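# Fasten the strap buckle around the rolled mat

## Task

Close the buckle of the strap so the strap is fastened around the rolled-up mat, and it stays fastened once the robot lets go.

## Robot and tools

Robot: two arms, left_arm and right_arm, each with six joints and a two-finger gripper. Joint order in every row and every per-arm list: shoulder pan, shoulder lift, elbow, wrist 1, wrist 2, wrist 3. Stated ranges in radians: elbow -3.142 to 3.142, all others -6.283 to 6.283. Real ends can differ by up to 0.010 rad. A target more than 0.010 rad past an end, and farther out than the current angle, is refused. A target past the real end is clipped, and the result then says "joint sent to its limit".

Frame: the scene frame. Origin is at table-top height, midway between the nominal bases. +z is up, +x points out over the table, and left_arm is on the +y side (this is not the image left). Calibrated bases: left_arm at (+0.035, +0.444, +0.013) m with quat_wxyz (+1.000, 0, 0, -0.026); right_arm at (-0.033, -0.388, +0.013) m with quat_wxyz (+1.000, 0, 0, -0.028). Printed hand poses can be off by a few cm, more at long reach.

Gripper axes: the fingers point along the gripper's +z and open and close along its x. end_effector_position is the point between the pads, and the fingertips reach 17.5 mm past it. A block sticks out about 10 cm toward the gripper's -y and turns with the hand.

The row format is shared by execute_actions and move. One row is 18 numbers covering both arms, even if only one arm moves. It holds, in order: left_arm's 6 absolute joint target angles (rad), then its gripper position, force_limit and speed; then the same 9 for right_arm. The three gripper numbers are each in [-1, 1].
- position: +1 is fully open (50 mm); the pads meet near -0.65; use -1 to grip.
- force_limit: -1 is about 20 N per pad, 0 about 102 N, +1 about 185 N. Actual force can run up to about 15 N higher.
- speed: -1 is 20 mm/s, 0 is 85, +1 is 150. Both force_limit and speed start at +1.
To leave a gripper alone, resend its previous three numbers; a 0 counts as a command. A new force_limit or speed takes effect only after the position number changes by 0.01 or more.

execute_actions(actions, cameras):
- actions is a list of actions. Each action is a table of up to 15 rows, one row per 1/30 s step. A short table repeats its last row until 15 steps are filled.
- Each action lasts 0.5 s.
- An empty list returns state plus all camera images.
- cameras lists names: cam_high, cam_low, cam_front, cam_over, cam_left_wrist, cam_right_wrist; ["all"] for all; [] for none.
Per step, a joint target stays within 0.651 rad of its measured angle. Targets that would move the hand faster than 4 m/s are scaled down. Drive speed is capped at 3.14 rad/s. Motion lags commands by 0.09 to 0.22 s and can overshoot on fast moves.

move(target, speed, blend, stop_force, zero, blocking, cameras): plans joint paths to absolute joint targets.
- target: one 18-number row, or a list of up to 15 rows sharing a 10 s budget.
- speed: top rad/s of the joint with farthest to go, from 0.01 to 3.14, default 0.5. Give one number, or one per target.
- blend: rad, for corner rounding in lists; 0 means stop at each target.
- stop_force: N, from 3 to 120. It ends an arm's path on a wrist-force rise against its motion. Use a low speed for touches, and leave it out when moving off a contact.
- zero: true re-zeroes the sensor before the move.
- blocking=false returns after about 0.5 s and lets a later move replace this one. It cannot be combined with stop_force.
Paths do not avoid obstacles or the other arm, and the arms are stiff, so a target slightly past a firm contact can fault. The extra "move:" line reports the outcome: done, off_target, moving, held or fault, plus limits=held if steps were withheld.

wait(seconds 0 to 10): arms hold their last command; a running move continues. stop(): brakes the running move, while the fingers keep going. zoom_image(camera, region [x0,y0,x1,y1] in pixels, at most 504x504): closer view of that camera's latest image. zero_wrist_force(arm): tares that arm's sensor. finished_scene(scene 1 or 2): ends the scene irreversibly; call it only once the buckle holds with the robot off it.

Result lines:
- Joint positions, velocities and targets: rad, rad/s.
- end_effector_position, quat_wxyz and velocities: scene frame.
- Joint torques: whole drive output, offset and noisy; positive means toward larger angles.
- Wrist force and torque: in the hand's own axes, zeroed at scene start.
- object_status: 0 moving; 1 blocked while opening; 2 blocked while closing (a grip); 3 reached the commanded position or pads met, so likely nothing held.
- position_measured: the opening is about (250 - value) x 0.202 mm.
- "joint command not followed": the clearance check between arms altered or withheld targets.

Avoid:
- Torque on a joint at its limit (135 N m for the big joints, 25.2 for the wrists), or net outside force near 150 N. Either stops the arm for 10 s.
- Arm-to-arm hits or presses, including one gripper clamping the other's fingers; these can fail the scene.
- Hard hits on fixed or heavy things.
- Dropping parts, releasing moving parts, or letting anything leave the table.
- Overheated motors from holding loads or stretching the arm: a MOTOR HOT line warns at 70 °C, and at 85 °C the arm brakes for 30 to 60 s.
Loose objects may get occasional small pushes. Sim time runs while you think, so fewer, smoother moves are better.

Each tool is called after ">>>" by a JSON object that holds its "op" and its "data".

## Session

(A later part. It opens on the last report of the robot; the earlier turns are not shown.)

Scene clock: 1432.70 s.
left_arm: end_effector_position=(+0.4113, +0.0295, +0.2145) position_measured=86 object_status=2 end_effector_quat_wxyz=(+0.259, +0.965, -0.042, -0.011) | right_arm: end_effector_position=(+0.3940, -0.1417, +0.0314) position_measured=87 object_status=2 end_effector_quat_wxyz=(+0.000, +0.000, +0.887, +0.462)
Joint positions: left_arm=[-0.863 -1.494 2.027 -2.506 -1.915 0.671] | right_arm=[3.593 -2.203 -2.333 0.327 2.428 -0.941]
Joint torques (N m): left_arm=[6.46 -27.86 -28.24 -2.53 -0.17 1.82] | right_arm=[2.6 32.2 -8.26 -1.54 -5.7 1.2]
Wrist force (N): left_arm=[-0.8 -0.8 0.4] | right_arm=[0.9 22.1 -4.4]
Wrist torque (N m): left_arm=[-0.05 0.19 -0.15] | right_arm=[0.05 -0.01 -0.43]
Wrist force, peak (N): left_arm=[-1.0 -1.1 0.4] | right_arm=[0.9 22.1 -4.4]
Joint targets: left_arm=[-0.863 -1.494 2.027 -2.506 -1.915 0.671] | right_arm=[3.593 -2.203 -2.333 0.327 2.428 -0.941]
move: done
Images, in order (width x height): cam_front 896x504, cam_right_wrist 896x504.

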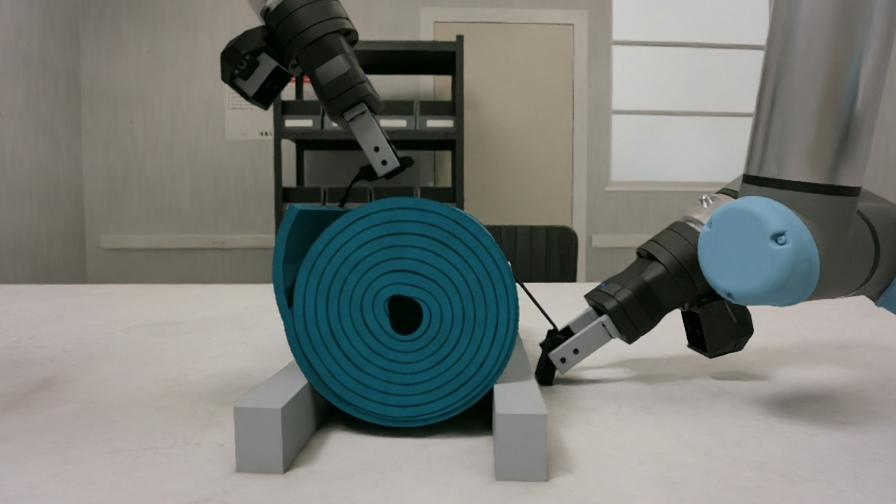

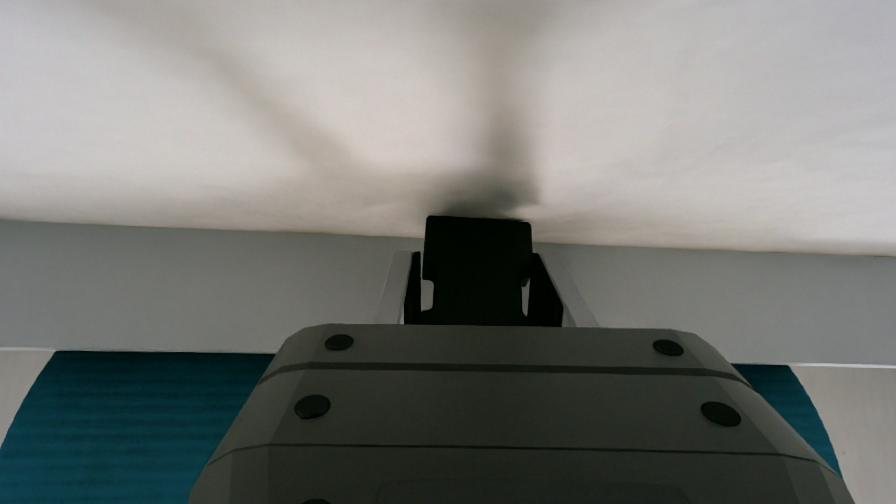

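>>> {"op": "move", "data": {"target": [[-0.8635,-1.4944,2.0270,-2.5057,-1.9155,0.6713,-1,-0.4,-1,3.7720,-1.9230,-2.3160,-0.1660,2.0010,-0.9290,-1,-0.4,-1],[-0.8635,-1.4944,2.0270,-2.5057,-1.9155,0.6713,-1,-0.4,-1,3.8831,-1.8549,-2.2460,-0.4435,1.7726,-0.8683,-1,-0.4,-1]], "speed": 0.1, "stop_force": 40, "cameras": ["cam_front","cam_right_wrist"]}}

>>> {"op": "zoom_image", "data": {"camera": "cam_front", "region": [460, 220, 640, 400]}}

Scene clock: 1451.23 s.
left_arm: end_effector_position=(+0.4113, +0.0295, +0.2145) position_measured=86 object_status=2 end_effector_quat_wxyz=(+0.259, +0.965, -0.042, -0.011) | right_arm: end_effector_position=(+0.3938, -0.1416, +0.0289) position_measured=87 object_status=2 end_effector_quat_wxyz=(+0.000, +0.002, +0.972, +0.235)
Joint positions: left_arm=[-0.863 -1.494 2.027 -2.506 -1.915 0.671] | right_arm=[3.793 -1.91 -2.303 -0.219 1.958 -0.917]
Joint torques (N m): left_arm=[6.26 -26.7 -28.22 -2.07 -0.11 1.88] | right_arm=[-2.34 0.46 -9.77 -4.18 -5.98 -1.43]
Wrist force (N): left_arm=[-0.8 -0.9 0.2] | right_arm=[1.9 21.5 -30.0]
Wrist torque (N m): left_arm=[-0.08 0.19 -0.14] | right_arm=[-0.25 -0.13 -0.07]
Wrist force, peak (N): left_arm=[-1.0 -1.1 0.6] | right_arm=[10.7 45.9 -39.9]
Joint targets: left_arm=[-0.863 -1.494 2.027 -2.506 -1.915 0.671] | right_arm=[3.793 -1.910 -2.303 -0.219 1.958 -0.917]
move: contact (right_arm); path passed 1 of 2 targets; right_arm: the wrist 1 is farthest, 0.225 rad from its target
Images, in order (width x height): cam_front 896x504, cam_right_wrist 896x504.

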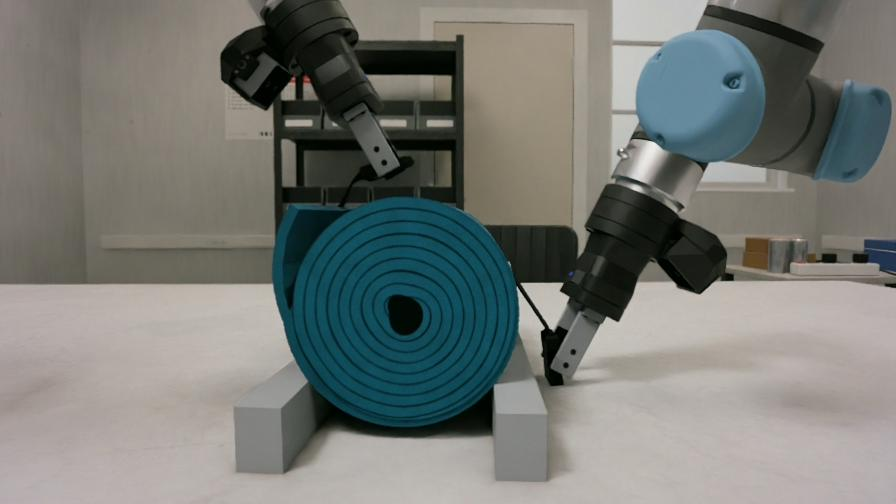

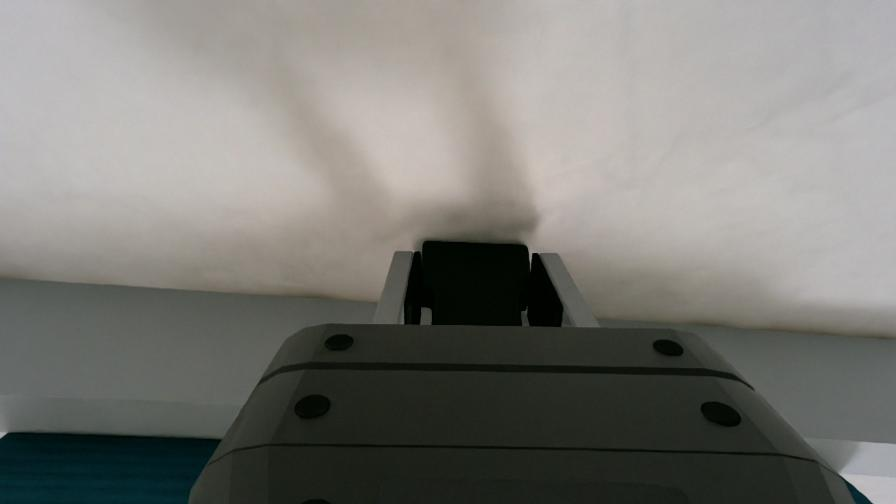

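Scaled by 2.800.

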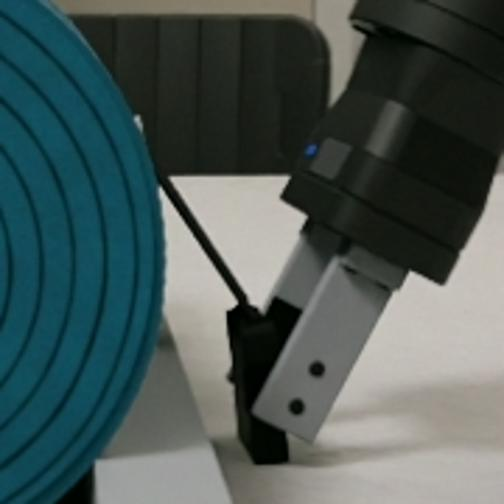

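>>> {"op": "move", "data": {"target": [[-0.8635,-1.4944,2.0270,-2.5057,-1.9155,0.6713,-1,-0.4,-1,3.6625,-1.9985,-2.3392,0.0468,2.2551,-0.9539,-1,-0.4,-1],[-0.8635,-1.4944,2.0270,-2.5057,-1.9155,0.6713,-1,-0.4,-1,3.6571,-2.1220,-2.3375,0.2331,2.3274,-0.9147,-1,-0.4,-1],[-0.8635,-1.4944,2.0270,-2.5057,-1.9155,0.6713,-1,-0.4,-1,3.6571,-2.1220,-2.3375,0.2331,2.3274,-0.9147,1,-0.6,-0.5]], "speed": 0.2, "cameras": ["cam_front","cam_right_wrist"]}}

>>> {"op": "zoom_image", "data": {"camera": "cam_front", "region": [460, 220, 640, 400]}}

Scene clock: 1475.40 s.
left_arm: end_effector_position=(+0.4113, +0.0295, +0.2145) position_measured=86 object_status=2 end_effector_quat_wxyz=(+0.259, +0.965, -0.042, -0.011) | right_arm: end_effector_position=(+0.3924, -0.1277, +0.0375) position_measured=3 object_status=3 end_effector_quat_wxyz=(+0.000, +0.000, +0.906, +0.423)
Joint positions: left_arm=[-0.863 -1.494 2.027 -2.506 -1.915 0.671] | right_arm=[3.657 -2.122 -2.337 0.233 2.327 -0.915]
Joint torques (N m): left_arm=[5.79 -27.58 -29.52 -2.25 -0.19 1.9] | right_arm=[5.26 42.02 12.34 4.99 -1.34 -0.86]
Wrist force (N): left_arm=[-0.8 -0.9 0.4] | right_arm=[-0.5 -3.2 0.6]
Wrist torque (N m): left_arm=[-0.06 0.19 -0.14] | right_arm=[-0.47 0.20 -0.35]
Wrist force, peak (N): left_arm=[-0.9 -0.9 0.8] | right_arm=[3.3 21.9 -31.8]
Joint targets: left_arm=[-0.863 -1.494 2.027 -2.506 -1.915 0.671] | right_arm=[3.657 -2.122 -2.337 0.233 2.327 -0.915]
move: done
Images, in order (width x height): cam_front 896x504, cam_right_wrist 896x504.

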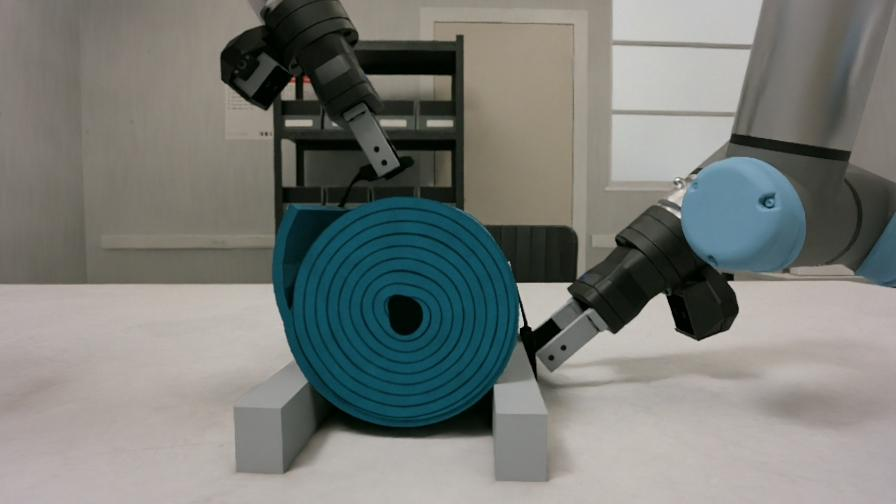

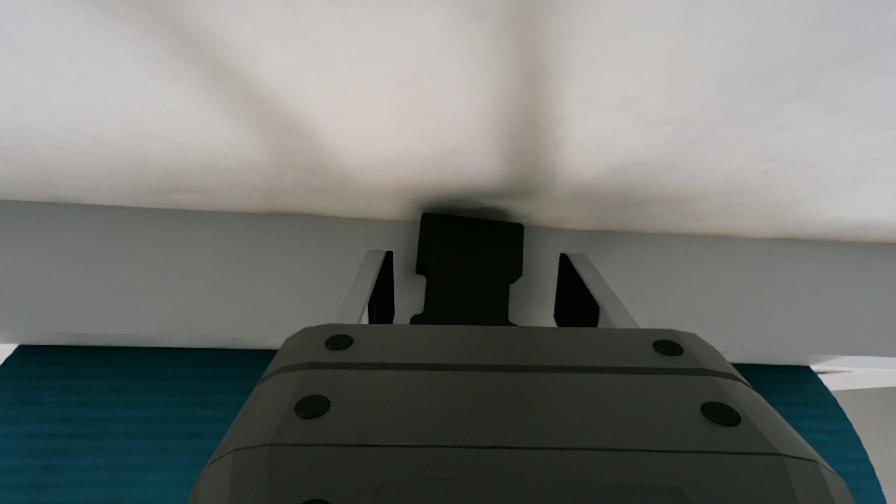

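Scaled by 2.800.

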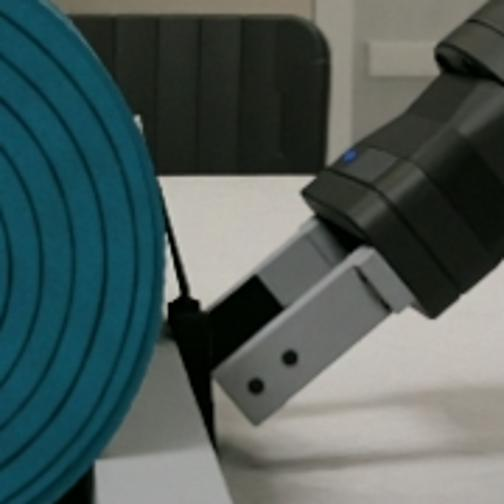

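>>> {"op": "move", "data": {"target": [-0.8635,-1.4944,2.0270,-2.5057,-1.9155,0.6713,-1,-0.4,-1,3.6767,-2.1218,-2.3317,0.2434,2.3183,-0.8911,1,-0.6,-0.5], "speed": 0.02, "stop_force": 6, "cameras": ["cam_front","cam_right_wrist"]}}

>>> {"op": "zoom_image", "data": {"camera": "cam_front", "region": [460, 220, 640, 400]}}

Scene clock: 1487.67 s.
left_arm: end_effector_position=(+0.4113, +0.0295, +0.2145) position_measured=86 object_status=2 end_effector_quat_wxyz=(+0.259, +0.965, -0.042, -0.011) | right_arm: end_effector_position=(+0.3924, -0.1231, +0.0386) position_measured=3 object_status=3 end_effector_quat_wxyz=(+0.000, +0.000, +0.906, +0.423)
Joint positions: left_arm=[-0.863 -1.494 2.027 -2.506 -1.915 0.671] | right_arm=[3.667 -2.122 -2.335 0.238 2.323 -0.903]
Joint torques (N m): left_arm=[6.14 -28.03 -28.16 -2.14 -0.15 1.82] | right_arm=[-5.28 32.96 -0.96 2.91 4.56 -1.34]
Wrist force (N): left_arm=[-0.7 -0.7 0.5] | right_arm=[-0.3 -7.7 -1.5]
Wrist torque (N m): left_arm=[-0.04 0.17 -0.14] | right_arm=[-0.58 0.14 -0.21]
Wrist force, peak (N): left_arm=[-0.9 -1.1 0.6] | right_arm=[6.3 -14.8 -21.7]
Joint targets: left_arm=[-0.863 -1.494 2.027 -2.506 -1.915 0.671] | right_arm=[3.667 -2.122 -2.335 0.238 2.323 -0.903]
move: contact (right_arm); right_arm: the wrist 3 is farthest, 0.011 rad from its target
Images, in order (width x height): cam_front 896x504, cam_right_wrist 896x504.

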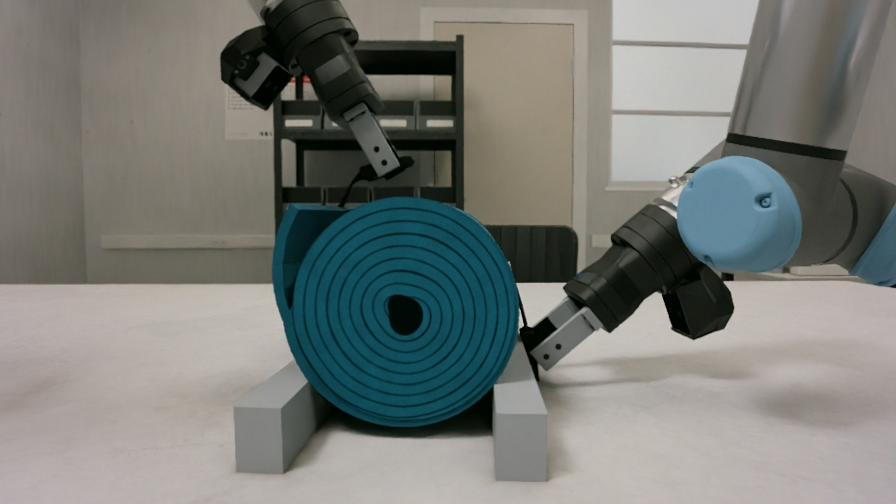

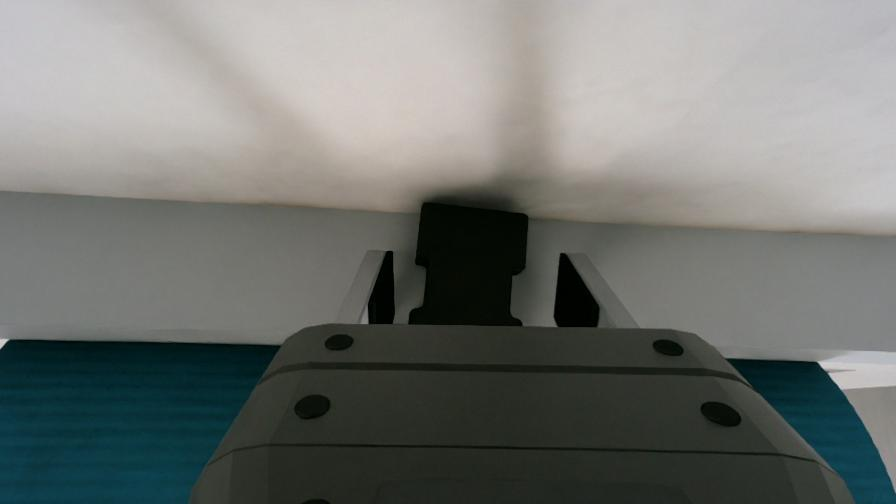

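Scaled by 2.800.

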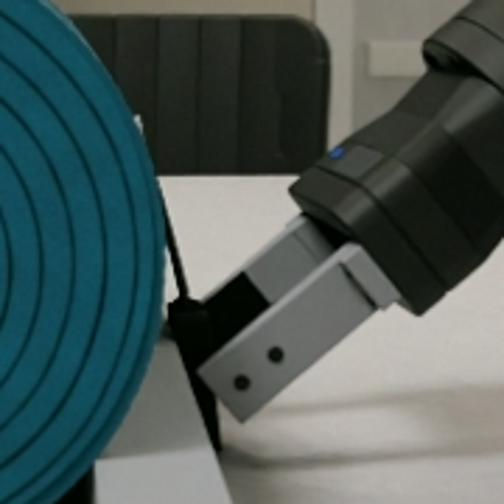

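>>> {"op": "move", "data": {"target": [-0.8635,-1.4944,2.0270,-2.5057,-1.9155,0.6713,-1,-0.4,-1,3.6670,-2.1220,-2.3350,0.2380,2.3230,-0.9030,-1,-0.3,-1], "speed": 0.1, "cameras": ["cam_front","cam_right_wrist"]}}

>>> {"op": "zoom_image", "data": {"camera": "cam_front", "region": [460, 220, 640, 400]}}

Scene clock: 1492.70 s.
left_arm: end_effector_position=(+0.4113, +0.0295, +0.2145) position_measured=86 object_status=2 end_effector_quat_wxyz=(+0.259, +0.965, -0.042, -0.011) | right_arm: end_effector_position=(+0.3921, -0.1233, +0.0384) position_measured=97 object_status=2 end_effector_quat_wxyz=(+0.000, +0.000, +0.906, +0.422)
Joint positions: left_arm=[-0.863 -1.494 2.027 -2.506 -1.915 0.671] | right_arm=[3.667 -2.122 -2.335 0.238 2.323 -0.903]
Joint torques (N m): left_arm=[6.82 -27.24 -28.82 -2.11 -0.17 1.96] | right_arm=[-5.78 23.56 9.63 4.31 3.6 0.81]
Wrist force (N): left_arm=[-0.8 -0.9 0.2] | right_arm=[-0.6 -3.6 -0.2]
Wrist torque (N m): left_arm=[-0.08 0.19 -0.15] | right_arm=[-0.50 0.23 -0.28]
Wrist force, peak (N): left_arm=[-0.8 -1.1 0.5] | right_arm=[-0.3 -7.9 -1.5]
Joint targets: left_arm=[-0.863 -1.494 2.027 -2.506 -1.915 0.671] | right_arm=[3.667 -2.122 -2.335 0.238 2.323 -0.903]
move: done
Images, in order (width x height): cam_front 896x504, cam_right_wrist 896x504.

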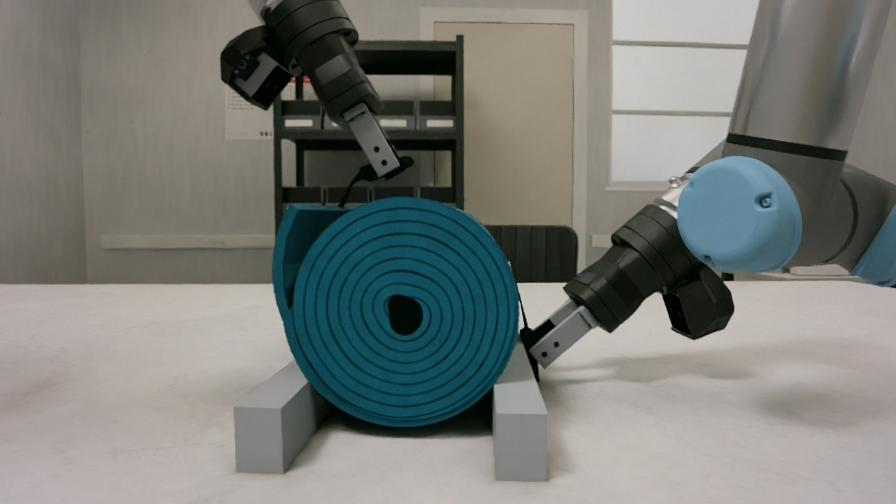

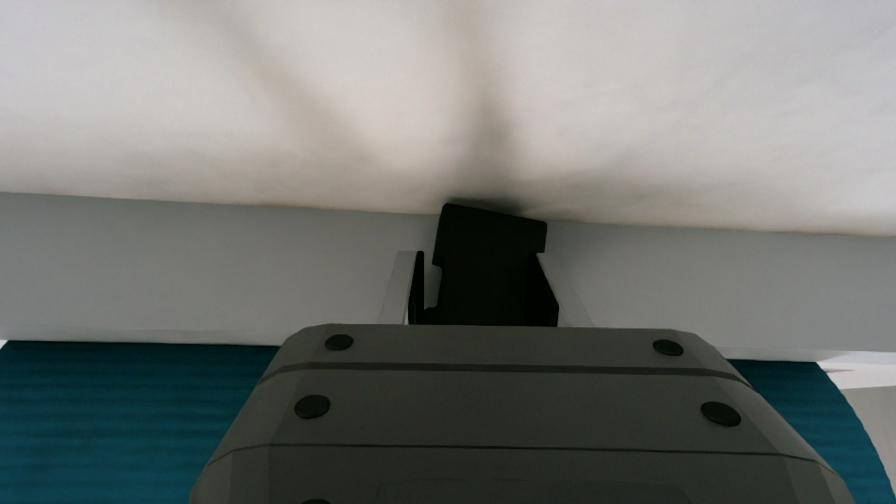

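Scaled by 2.800.

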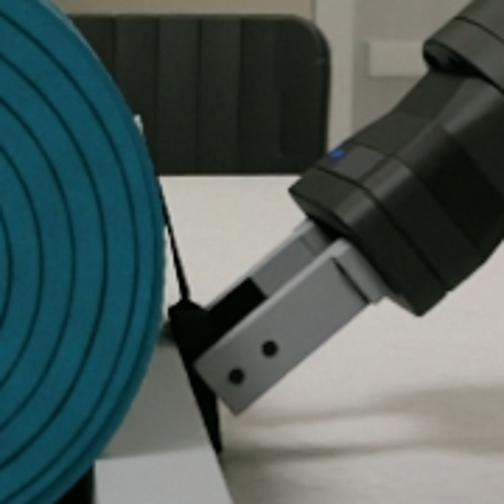

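>>> {"op": "move", "data": {"target": [[-0.8635,-1.4944,2.0270,-2.5057,-1.9155,0.6713,-1,-0.4,-1,3.6625,-1.9985,-2.3392,0.0468,2.2551,-0.9539,-1,-0.3,-1],[-0.8635,-1.4944,2.0270,-2.5057,-1.9155,0.6713,-1,-0.4,-1,3.4207,-2.1895,-2.3075,0.4749,2.7991,-0.8508,-1,-0.3,-1]], "speed": 0.15, "stop_force": 25, "cameras": ["cam_front","cam_right_wrist"]}}

>>> {"op": "zoom_image", "data": {"camera": "cam_front", "region": [460, 180, 680, 400]}}

Scene clock: 1512.63 s.
left_arm: end_effector_position=(+0.4113, +0.0295, +0.2145) position_measured=86 object_status=2 end_effector_quat_wxyz=(+0.259, +0.965, -0.042, -0.011) | right_arm: end_effector_position=(+0.3934, -0.1776, +0.1347) position_measured=252 object_status=0 end_effector_quat_wxyz=(+0.000, +0.000, +0.793, +0.609)
Joint positions: left_arm=[-0.863 -1.494 2.027 -2.506 -1.915 0.671] | right_arm=[3.421 -2.19 -2.307 0.475 2.799 -0.851]
Joint torques (N m): left_arm=[6.91 -27.8 -28.9 -2.09 -0.26 1.65] | right_arm=[6.11 43.3 -2.45 4.34 -0.02 -0.93]
Wrist force (N): left_arm=[-0.8 -1.0 0.3] | right_arm=[-1.1 -4.4 1.5]
Wrist torque (N m): left_arm=[-0.09 0.19 -0.14] | right_arm=[-0.57 0.49 -0.46]
Wrist force, peak (N): left_arm=[-1.0 -1.0 0.5] | right_arm=[-0.9 -6.3 12.8]
Joint targets: left_arm=[-0.863 -1.494 2.027 -2.506 -1.915 0.671] | right_arm=[3.421 -2.189 -2.307 0.475 2.799 -0.851]
move: done
Images, in order (width x height): cam_front 896x504, cam_right_wrist 896x504.

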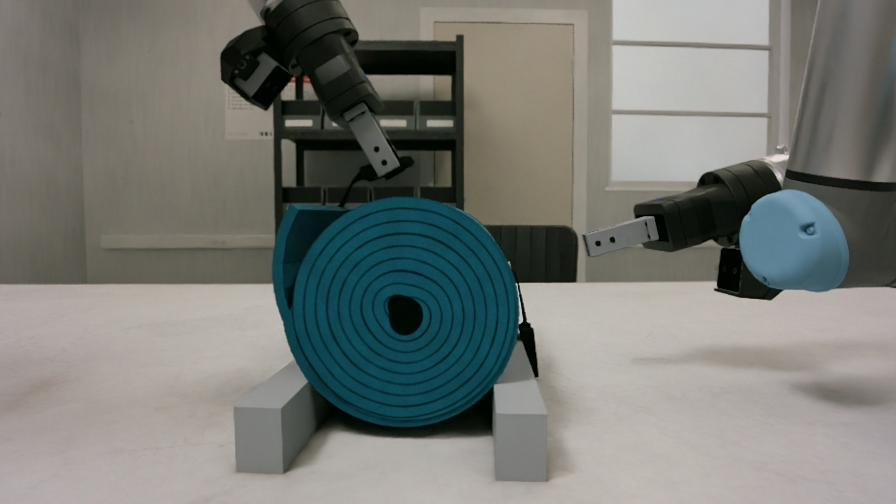

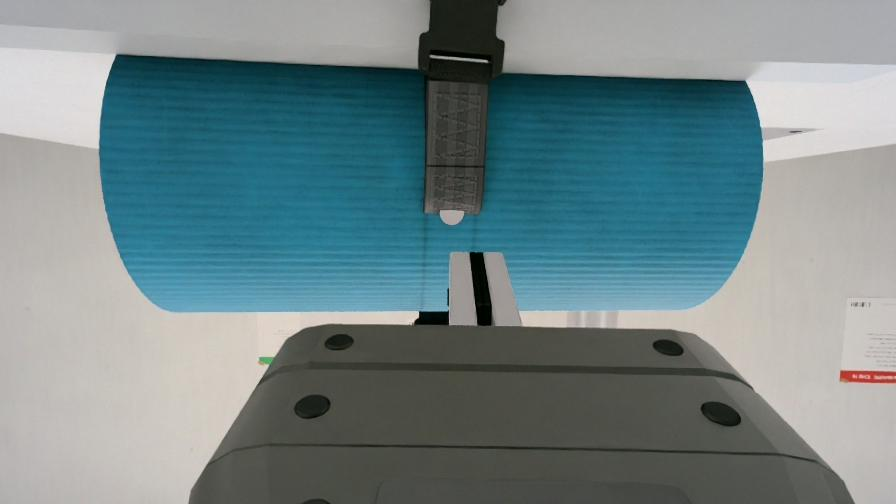

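Scaled by 2.291.

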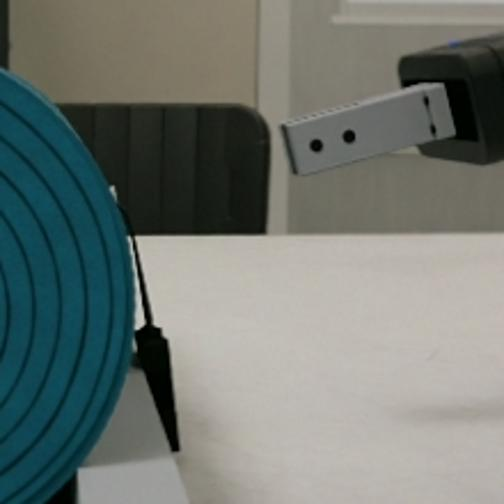

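>>> {"op": "move", "data": {"target": [[-0.8635,-1.4944,2.0270,-2.5057,-1.9155,0.6713,-1,-0.4,-1,3.9377,-1.6529,-2.1027,-0.8384,1.6993,-0.8224,1,-0.6,-0.5],[-0.8635,-1.4944,2.0270,-2.5057,-1.9155,0.6713,-1,-0.4,-1,3.9525,-1.8182,-2.1851,-0.5888,1.6974,-0.8075,1,-0.6,-0.5]], "speed": 0.4}}

>>> {"op": "move", "data": {"target": [-0.8635,-1.4944,2.0270,-2.5057,-1.9155,0.6713,-1,-0.4,-1,3.9679,-1.8555,-2.1837,-0.5511,1.6956,-0.7926,1,-0.6,-0.5], "speed": 0.03, "stop_force": 6, "cameras": ["cam_front","cam_right_wrist"]}}

>>> {"op": "zoom_image", "data": {"camera": "cam_front", "region": [460, 220, 640, 400]}}

Scene clock: 1531.40 s.
left_arm: end_effector_position=(+0.4113, +0.0295, +0.2145) position_measured=86 object_status=2 end_effector_quat_wxyz=(+0.259, +0.965, -0.042, -0.011) | right_arm: end_effector_position=(+0.3920, -0.1260, +0.0464) position_measured=3 object_status=3 end_effector_quat_wxyz=(+0.000, +0.001, +0.996, +0.087)
Joint positions: left_arm=[-0.863 -1.494 2.027 -2.506 -1.915 0.671] | right_arm=[3.953 -1.818 -2.185 -0.589 1.697 -0.807]
Joint torques (N m): left_arm=[6.2 -27.39 -28.43 -2.35 -0.31 1.76] | right_arm=[-6.62 28.24 25.38 4.49 -1.89 -0.83]
Wrist force (N): left_arm=[-0.8 -0.9 0.4] | right_arm=[0.8 -2.6 0.2]
Wrist torque (N m): left_arm=[-0.06 0.18 -0.14] | right_arm=[-0.42 -0.19 0.02]
Wrist force, peak (N): left_arm=[-0.9 -1.0 0.5] | right_arm=[-1.1 -4.5 1.7]
Joint targets: left_arm=[-0.863 -1.494 2.027 -2.506 -1.915 0.671] | right_arm=[3.952 -1.818 -2.185 -0.589 1.697 -0.807]
move: done

Scene clock: 1533.67 s.
left_arm: end_effector_position=(+0.4113, +0.0295, +0.2145) position_measured=86 object_status=2 end_effector_quat_wxyz=(+0.259, +0.965, -0.042, -0.011) | right_arm: end_effector_position=(+0.3918, -0.1164, +0.0334) position_measured=3 object_status=3 end_effector_quat_wxyz=(+0.000, +0.000, +0.996, +0.087)
Joint positions: left_arm=[-0.863 -1.494 2.027 -2.506 -1.915 0.671] | right_arm=[3.968 -1.856 -2.184 -0.551 1.696 -0.793]
Joint torques (N m): left_arm=[6.75 -28.12 -28.97 -2.25 -0.16 1.8] | right_arm=[-5.99 39.8 25.66 2.77 2.98 -0.86]
Wrist force (N): left_arm=[-0.8 -1.0 0.6] | right_arm=[1.2 -5.9 0.5]
Wrist torque (N m): left_arm=[-0.08 0.18 -0.15] | right_arm=[-0.49 -0.17 0.09]
Wrist force, peak (N): left_arm=[-1.0 -1.1 0.6] | right_arm=[1.6 -7.3 -1.8]
Joint targets: left_arm=[-0.863 -1.494 2.027 -2.506 -1.915 0.671] | right_arm=[3.968 -1.855 -2.184 -0.551 1.696 -0.793]
move: done
Images, in order (width x height): cam_front 896x504, cam_right_wrist 896x504.

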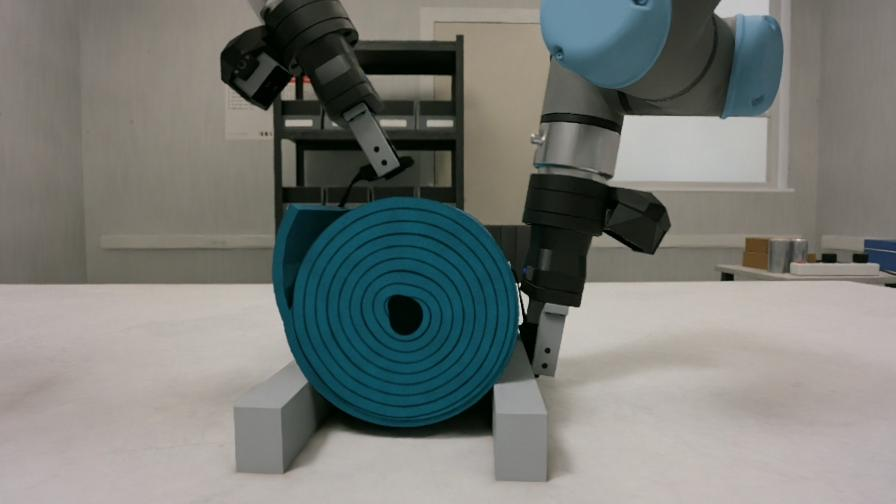

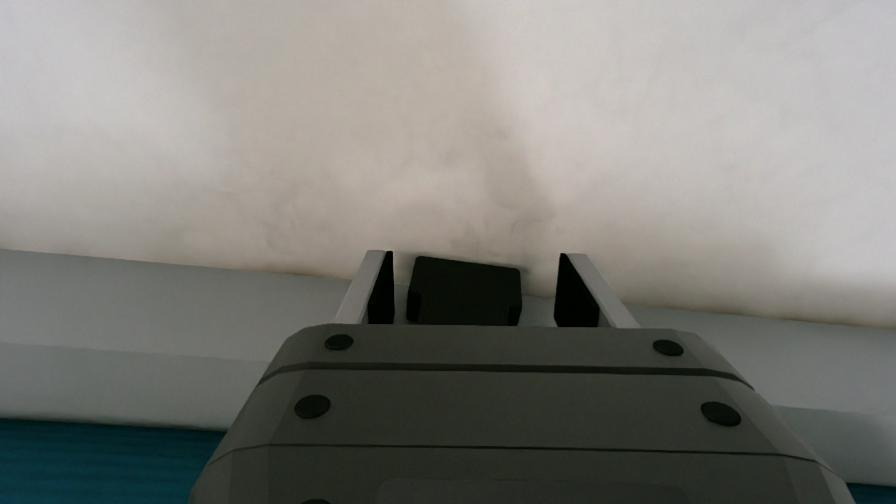

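Scaled by 2.800.

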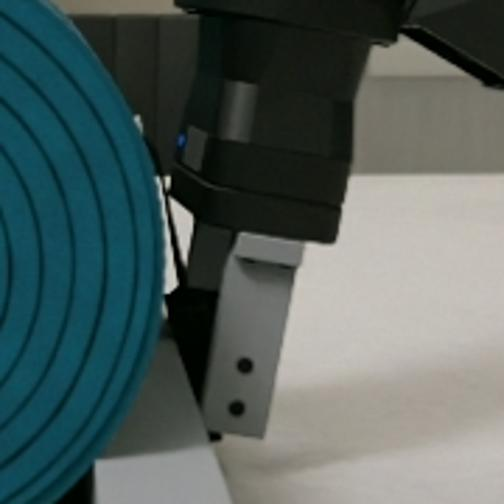

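>>> {"op": "move", "data": {"target": [-0.8635,-1.4944,2.0270,-2.5057,-1.9155,0.6713,-1,-0.4,-1,3.9679,-1.8555,-2.1837,-0.5511,1.6956,-0.7926,-1,-0.3,-1], "speed": 0.1, "cameras": ["cam_front","cam_right_wrist"]}}

>>> {"op": "zoom_image", "data": {"camera": "cam_right_wrist", "region": [350, 200, 610, 340]}}

Scene clock: 1538.13 s.
left_arm: end_effector_position=(+0.4113, +0.0295, +0.2145) position_measured=86 object_status=2 end_effector_quat_wxyz=(+0.259, +0.965, -0.042, -0.011) | right_arm: end_effector_position=(+0.3918, -0.1164, +0.0334) position_measured=86 object_status=2 end_effector_quat_wxyz=(+0.000, +0.000, +0.996, +0.087)
Joint positions: left_arm=[-0.863 -1.494 2.027 -2.506 -1.915 0.671] | right_arm=[3.968 -1.855 -2.184 -0.551 1.696 -0.793]
Joint torques (N m): left_arm=[6.81 -28.17 -28.68 -2.3 -0.29 1.71] | right_arm=[-6.53 36.45 21.35 4.45 0.51 -0.8]
Wrist force (N): left_arm=[-0.7 -0.7 0.5] | right_arm=[0.4 -3.0 -0.4]
Wrist torque (N m): left_arm=[-0.04 0.17 -0.14] | right_arm=[-0.47 -0.18 0.03]
Wrist force, peak (N): left_arm=[-0.9 -1.1 0.4] | right_arm=[1.3 -6.0 0.6]
Joint targets: left_arm=[-0.863 -1.494 2.027 -2.506 -1.915 0.671] | right_arm=[3.968 -1.855 -2.184 -0.551 1.696 -0.793]
move: done
Images, in order (width x height): cam_front 896x504, cam_right_wrist 896x504.

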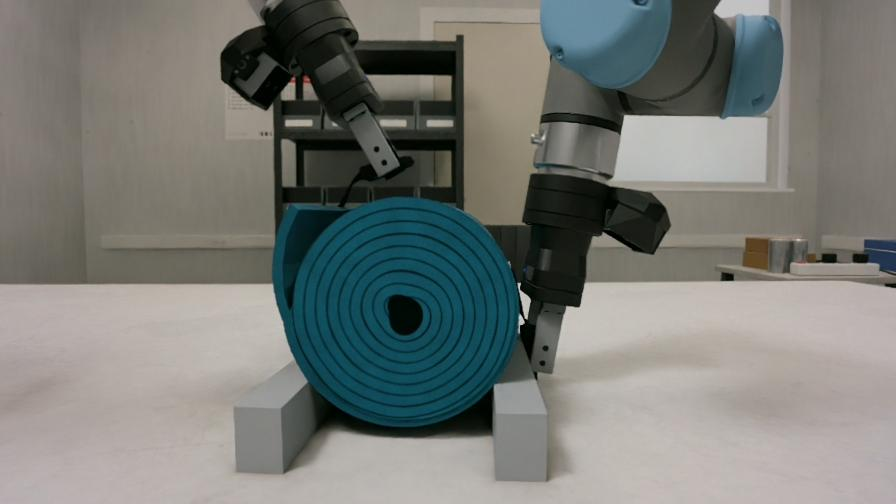

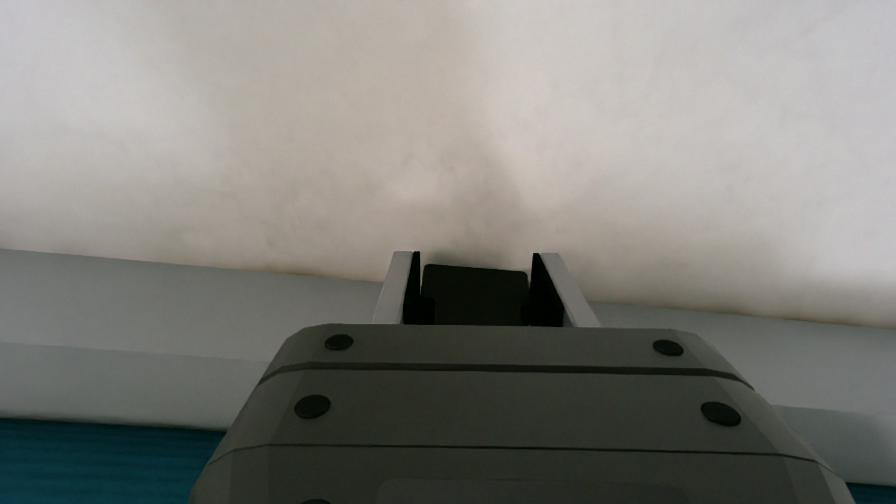

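Scaled by 1.938.

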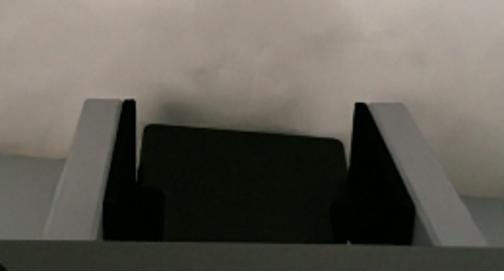

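>>> {"op": "move", "data": {"target": [[-0.8635,-1.4944,2.0270,-2.5057,-1.9155,0.6713,-1,-0.4,-1,3.7560,-1.8377,-2.3063,-0.2716,2.0087,-0.9459,-1,-0.3,-1],[-0.8635,-1.4944,2.0270,-2.5057,-1.9155,0.6713,-1,-0.4,-1,3.5230,-1.9463,-2.3510,0.0131,2.4594,-1.0394,-1,-0.3,-1]], "speed": 0.15, "stop_force": 28, "cameras": ["cam_front","cam_right_wrist"]}}

>>> {"op": "zoom_image", "data": {"camera": "cam_front", "region": [460, 180, 680, 400]}}

Scene clock: 1571.53 s.
left_arm: end_effector_position=(+0.4113, +0.0295, +0.2145) position_measured=86 object_status=2 end_effector_quat_wxyz=(+0.259, +0.965, -0.042, -0.011) | right_arm: end_effector_position=(+0.3928, -0.1727, +0.1045) position_measured=86 object_status=2 end_effector_quat_wxyz=(+0.000, +0.000, +0.887, +0.462)
Joint positions: left_arm=[-0.863 -1.494 2.027 -2.506 -1.915 0.671] | right_arm=[3.523 -1.946 -2.351 0.013 2.459 -1.039]
Joint torques (N m): left_arm=[6.59 -28.65 -28.83 -2.35 -0.4 1.73] | right_arm=[-0.5 39.92 18.66 3.91 -1.19 1.06]
Wrist force (N): left_arm=[-1.0 -0.6 0.2] | right_arm=[-1.6 3.0 17.0]
Wrist torque (N m): left_arm=[-0.07 0.21 -0.15] | right_arm=[0.03 0.27 -0.29]
Wrist force, peak (N): left_arm=[-0.9 -1.2 0.5] | right_arm=[-1.7 3.1 17.4]
Joint targets: left_arm=[-0.863 -1.494 2.027 -2.506 -1.915 0.671] | right_arm=[3.523 -1.946 -2.351 0.013 2.459 -1.039]
move: done
Images, in order (width x height): cam_front 896x504, cam_right_wrist 896x504.

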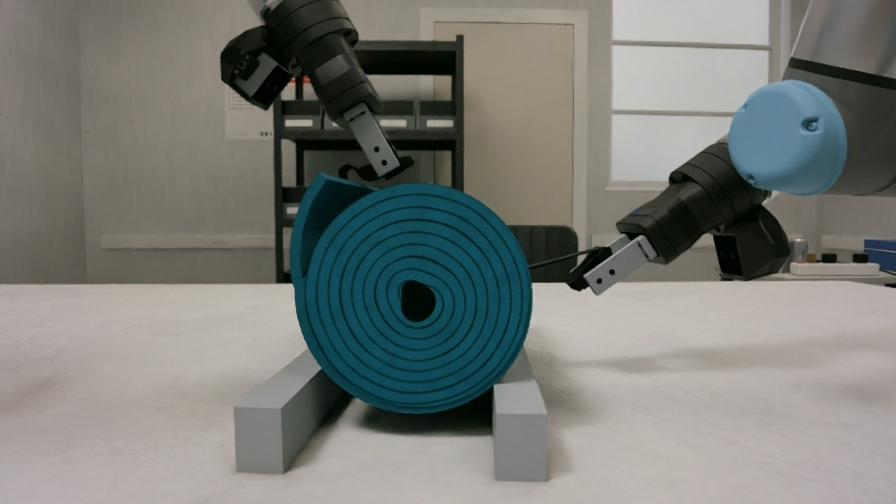

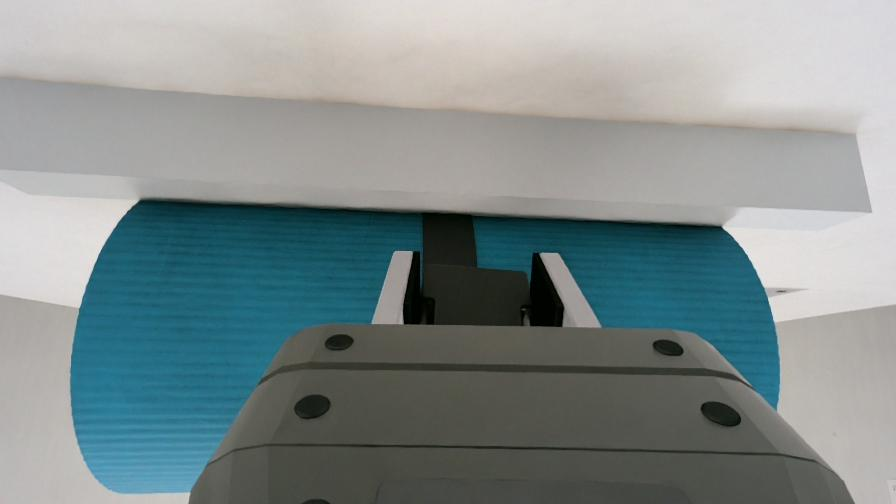

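Scaled by 2.291.

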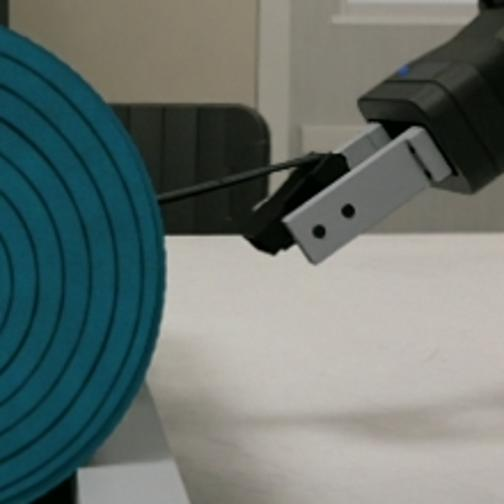

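>>> {"op": "move", "data": {"target": [-0.8635,-1.4944,2.0270,-2.5057,-1.9155,0.6713,-1,-0.4,-1,3.5230,-1.9463,-2.3510,0.0131,2.4594,-1.0394,-0.97,-0.9,-1], "speed": 0.1, "cameras": ["cam_front","cam_right_wrist"]}}

>>> {"op": "zoom_image", "data": {"camera": "cam_front", "region": [460, 180, 680, 400]}}

Scene clock: 1580.13 s.
left_arm: end_effector_position=(+0.4113, +0.0295, +0.2145) position_measured=86 object_status=2 end_effector_quat_wxyz=(+0.259, +0.965, -0.042, -0.011) | right_arm: end_effector_position=(+0.3929, -0.1727, +0.1045) position_measured=86 object_status=2 end_effector_quat_wxyz=(+0.000, +0.000, +0.887, +0.462)
Joint positions: left_arm=[-0.863 -1.494 2.027 -2.506 -1.915 0.671] | right_arm=[3.523 -1.946 -2.351 0.013 2.459 -1.039]
Joint torques (N m): left_arm=[5.62 -28.79 -28.67 -2.52 -0.28 1.57] | right_arm=[-3.72 40.43 18.72 4.91 -0.09 1.01]
Wrist force (N): left_arm=[-0.9 -0.7 0.2] | right_arm=[-1.7 3.3 16.8]
Wrist torque (N m): left_arm=[-0.08 0.18 -0.15] | right_arm=[0.10 0.30 -0.29]
Wrist force, peak (N): left_arm=[-0.9 -1.0 0.2] | right_arm=[-1.5 2.9 17.2]
Joint targets: left_arm=[-0.863 -1.494 2.027 -2.506 -1.915 0.671] | right_arm=[3.523 -1.946 -2.351 0.013 2.459 -1.039]
move: done
Images, in order (width x height): cam_front 896x504, cam_right_wrist 896x504.

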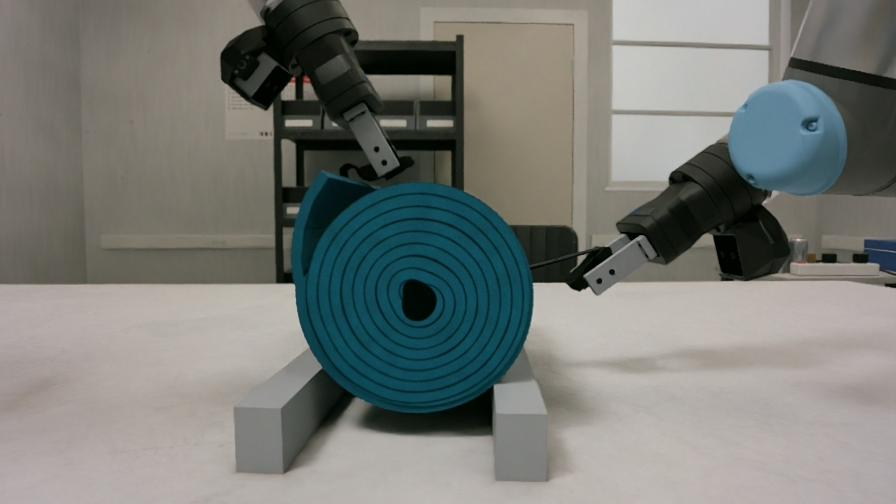

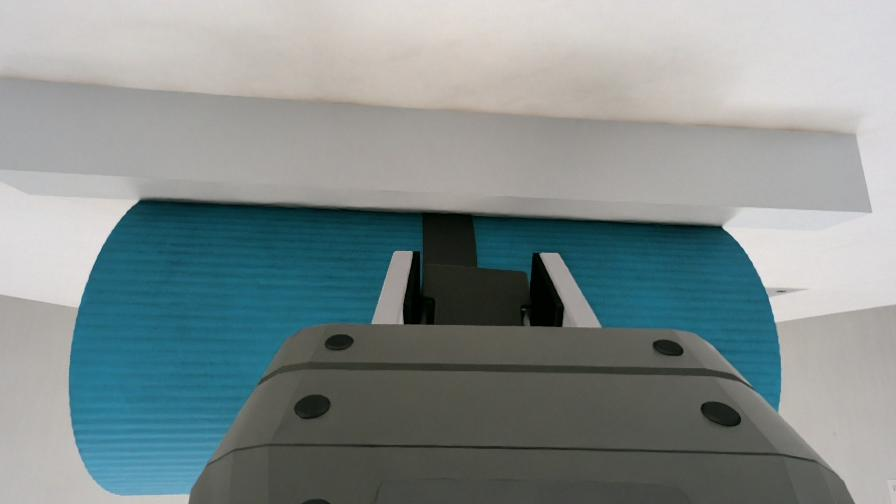

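Scaled by 2.291.

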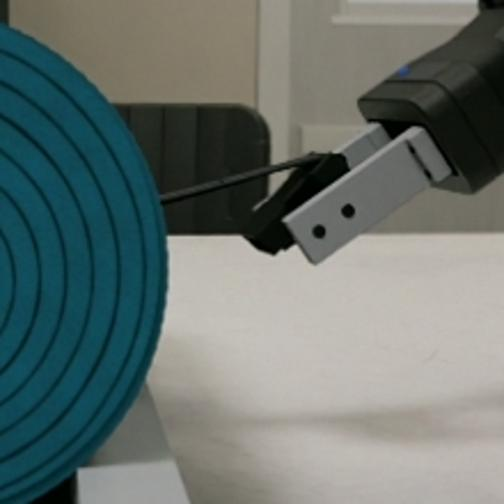

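>>> {"op": "move", "data": {"target": [[-0.8635,-1.4944,2.0270,-2.5057,-1.9155,0.6713,-1,-0.4,-1,3.5900,-1.9200,-2.3430,-0.0450,2.3600,-1.0150,-0.97,-0.9,-1],[-0.8635,-1.4944,2.0270,-2.5057,-1.9155,0.6713,-1,-0.4,-1,3.5900,-1.9200,-2.3430,-0.0450,2.3600,-1.0150,0.37,-1,-1],[-0.8635,-1.4944,2.0270,-2.5057,-1.9155,0.6713,-1,-0.4,-1,3.5900,-1.9200,-2.3430,-0.0450,2.3600,-1.0150,-1,-1,-1]], "speed": 0.15, "cameras": ["cam_front","cam_right_wrist"]}}

>>> {"op": "zoom_image", "data": {"camera": "cam_front", "region": [460, 180, 680, 400]}}

Scene clock: 1610.07 s.
left_arm: end_effector_position=(+0.4113, +0.0295, +0.2145) position_measured=86 object_status=2 end_effector_quat_wxyz=(+0.259, +0.965, -0.042, -0.011) | right_arm: end_effector_position=(+0.3903, -0.1580, +0.0927) position_measured=86 object_status=2 end_effector_quat_wxyz=(-0.007, -0.003, +0.908, +0.420)
Joint positions: left_arm=[-0.863 -1.494 2.027 -2.506 -1.915 0.671] | right_arm=[3.59 -1.92 -2.343 -0.045 2.36 -1.015]
Joint torques (N m): left_arm=[6.17 -28.94 -29.02 -2.81 -0.22 1.58] | right_arm=[-11.56 17.77 0.23 3.14 2.32 -0.73]
Wrist force (N): left_arm=[-0.8 -0.9 0.5] | right_arm=[-2.2 4.4 10.2]
Wrist torque (N m): left_arm=[-0.08 0.18 -0.14] | right_arm=[-0.01 0.24 -0.33]
Wrist force, peak (N): left_arm=[-1.0 -1.0 0.4] | right_arm=[-1.7 2.8 17.0]
Joint targets: left_arm=[-0.863 -1.494 2.027 -2.506 -1.915 0.671] | right_arm=[3.590 -1.920 -2.343 -0.045 2.360 -1.015]
move: done
Images, in order (width x height): cam_front 896x504, cam_right_wrist 896x504.

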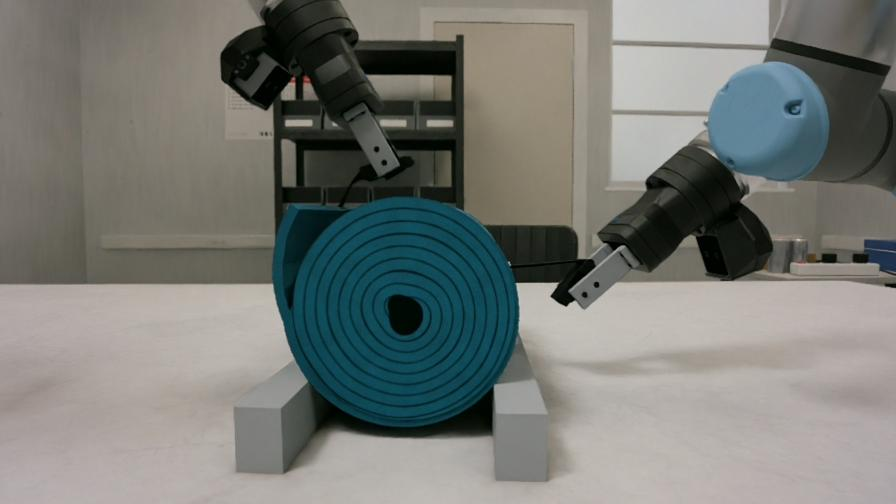

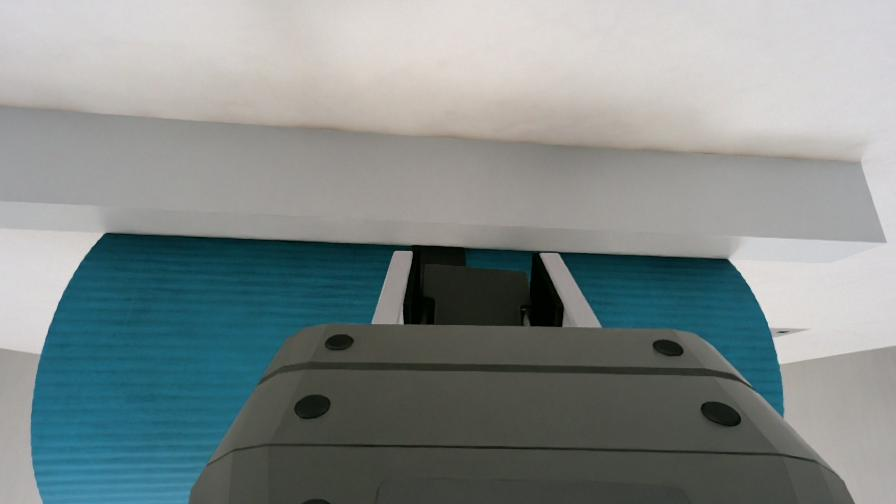

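Scaled by 2.291.

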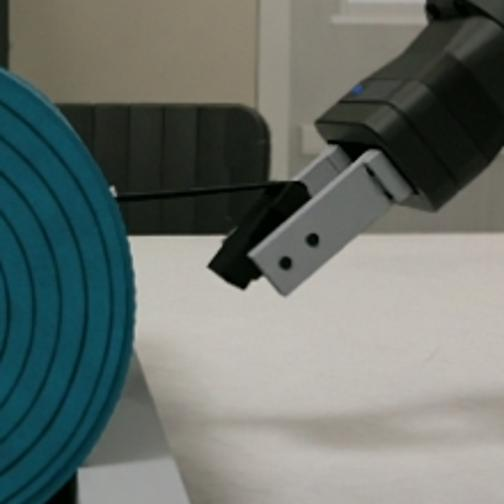

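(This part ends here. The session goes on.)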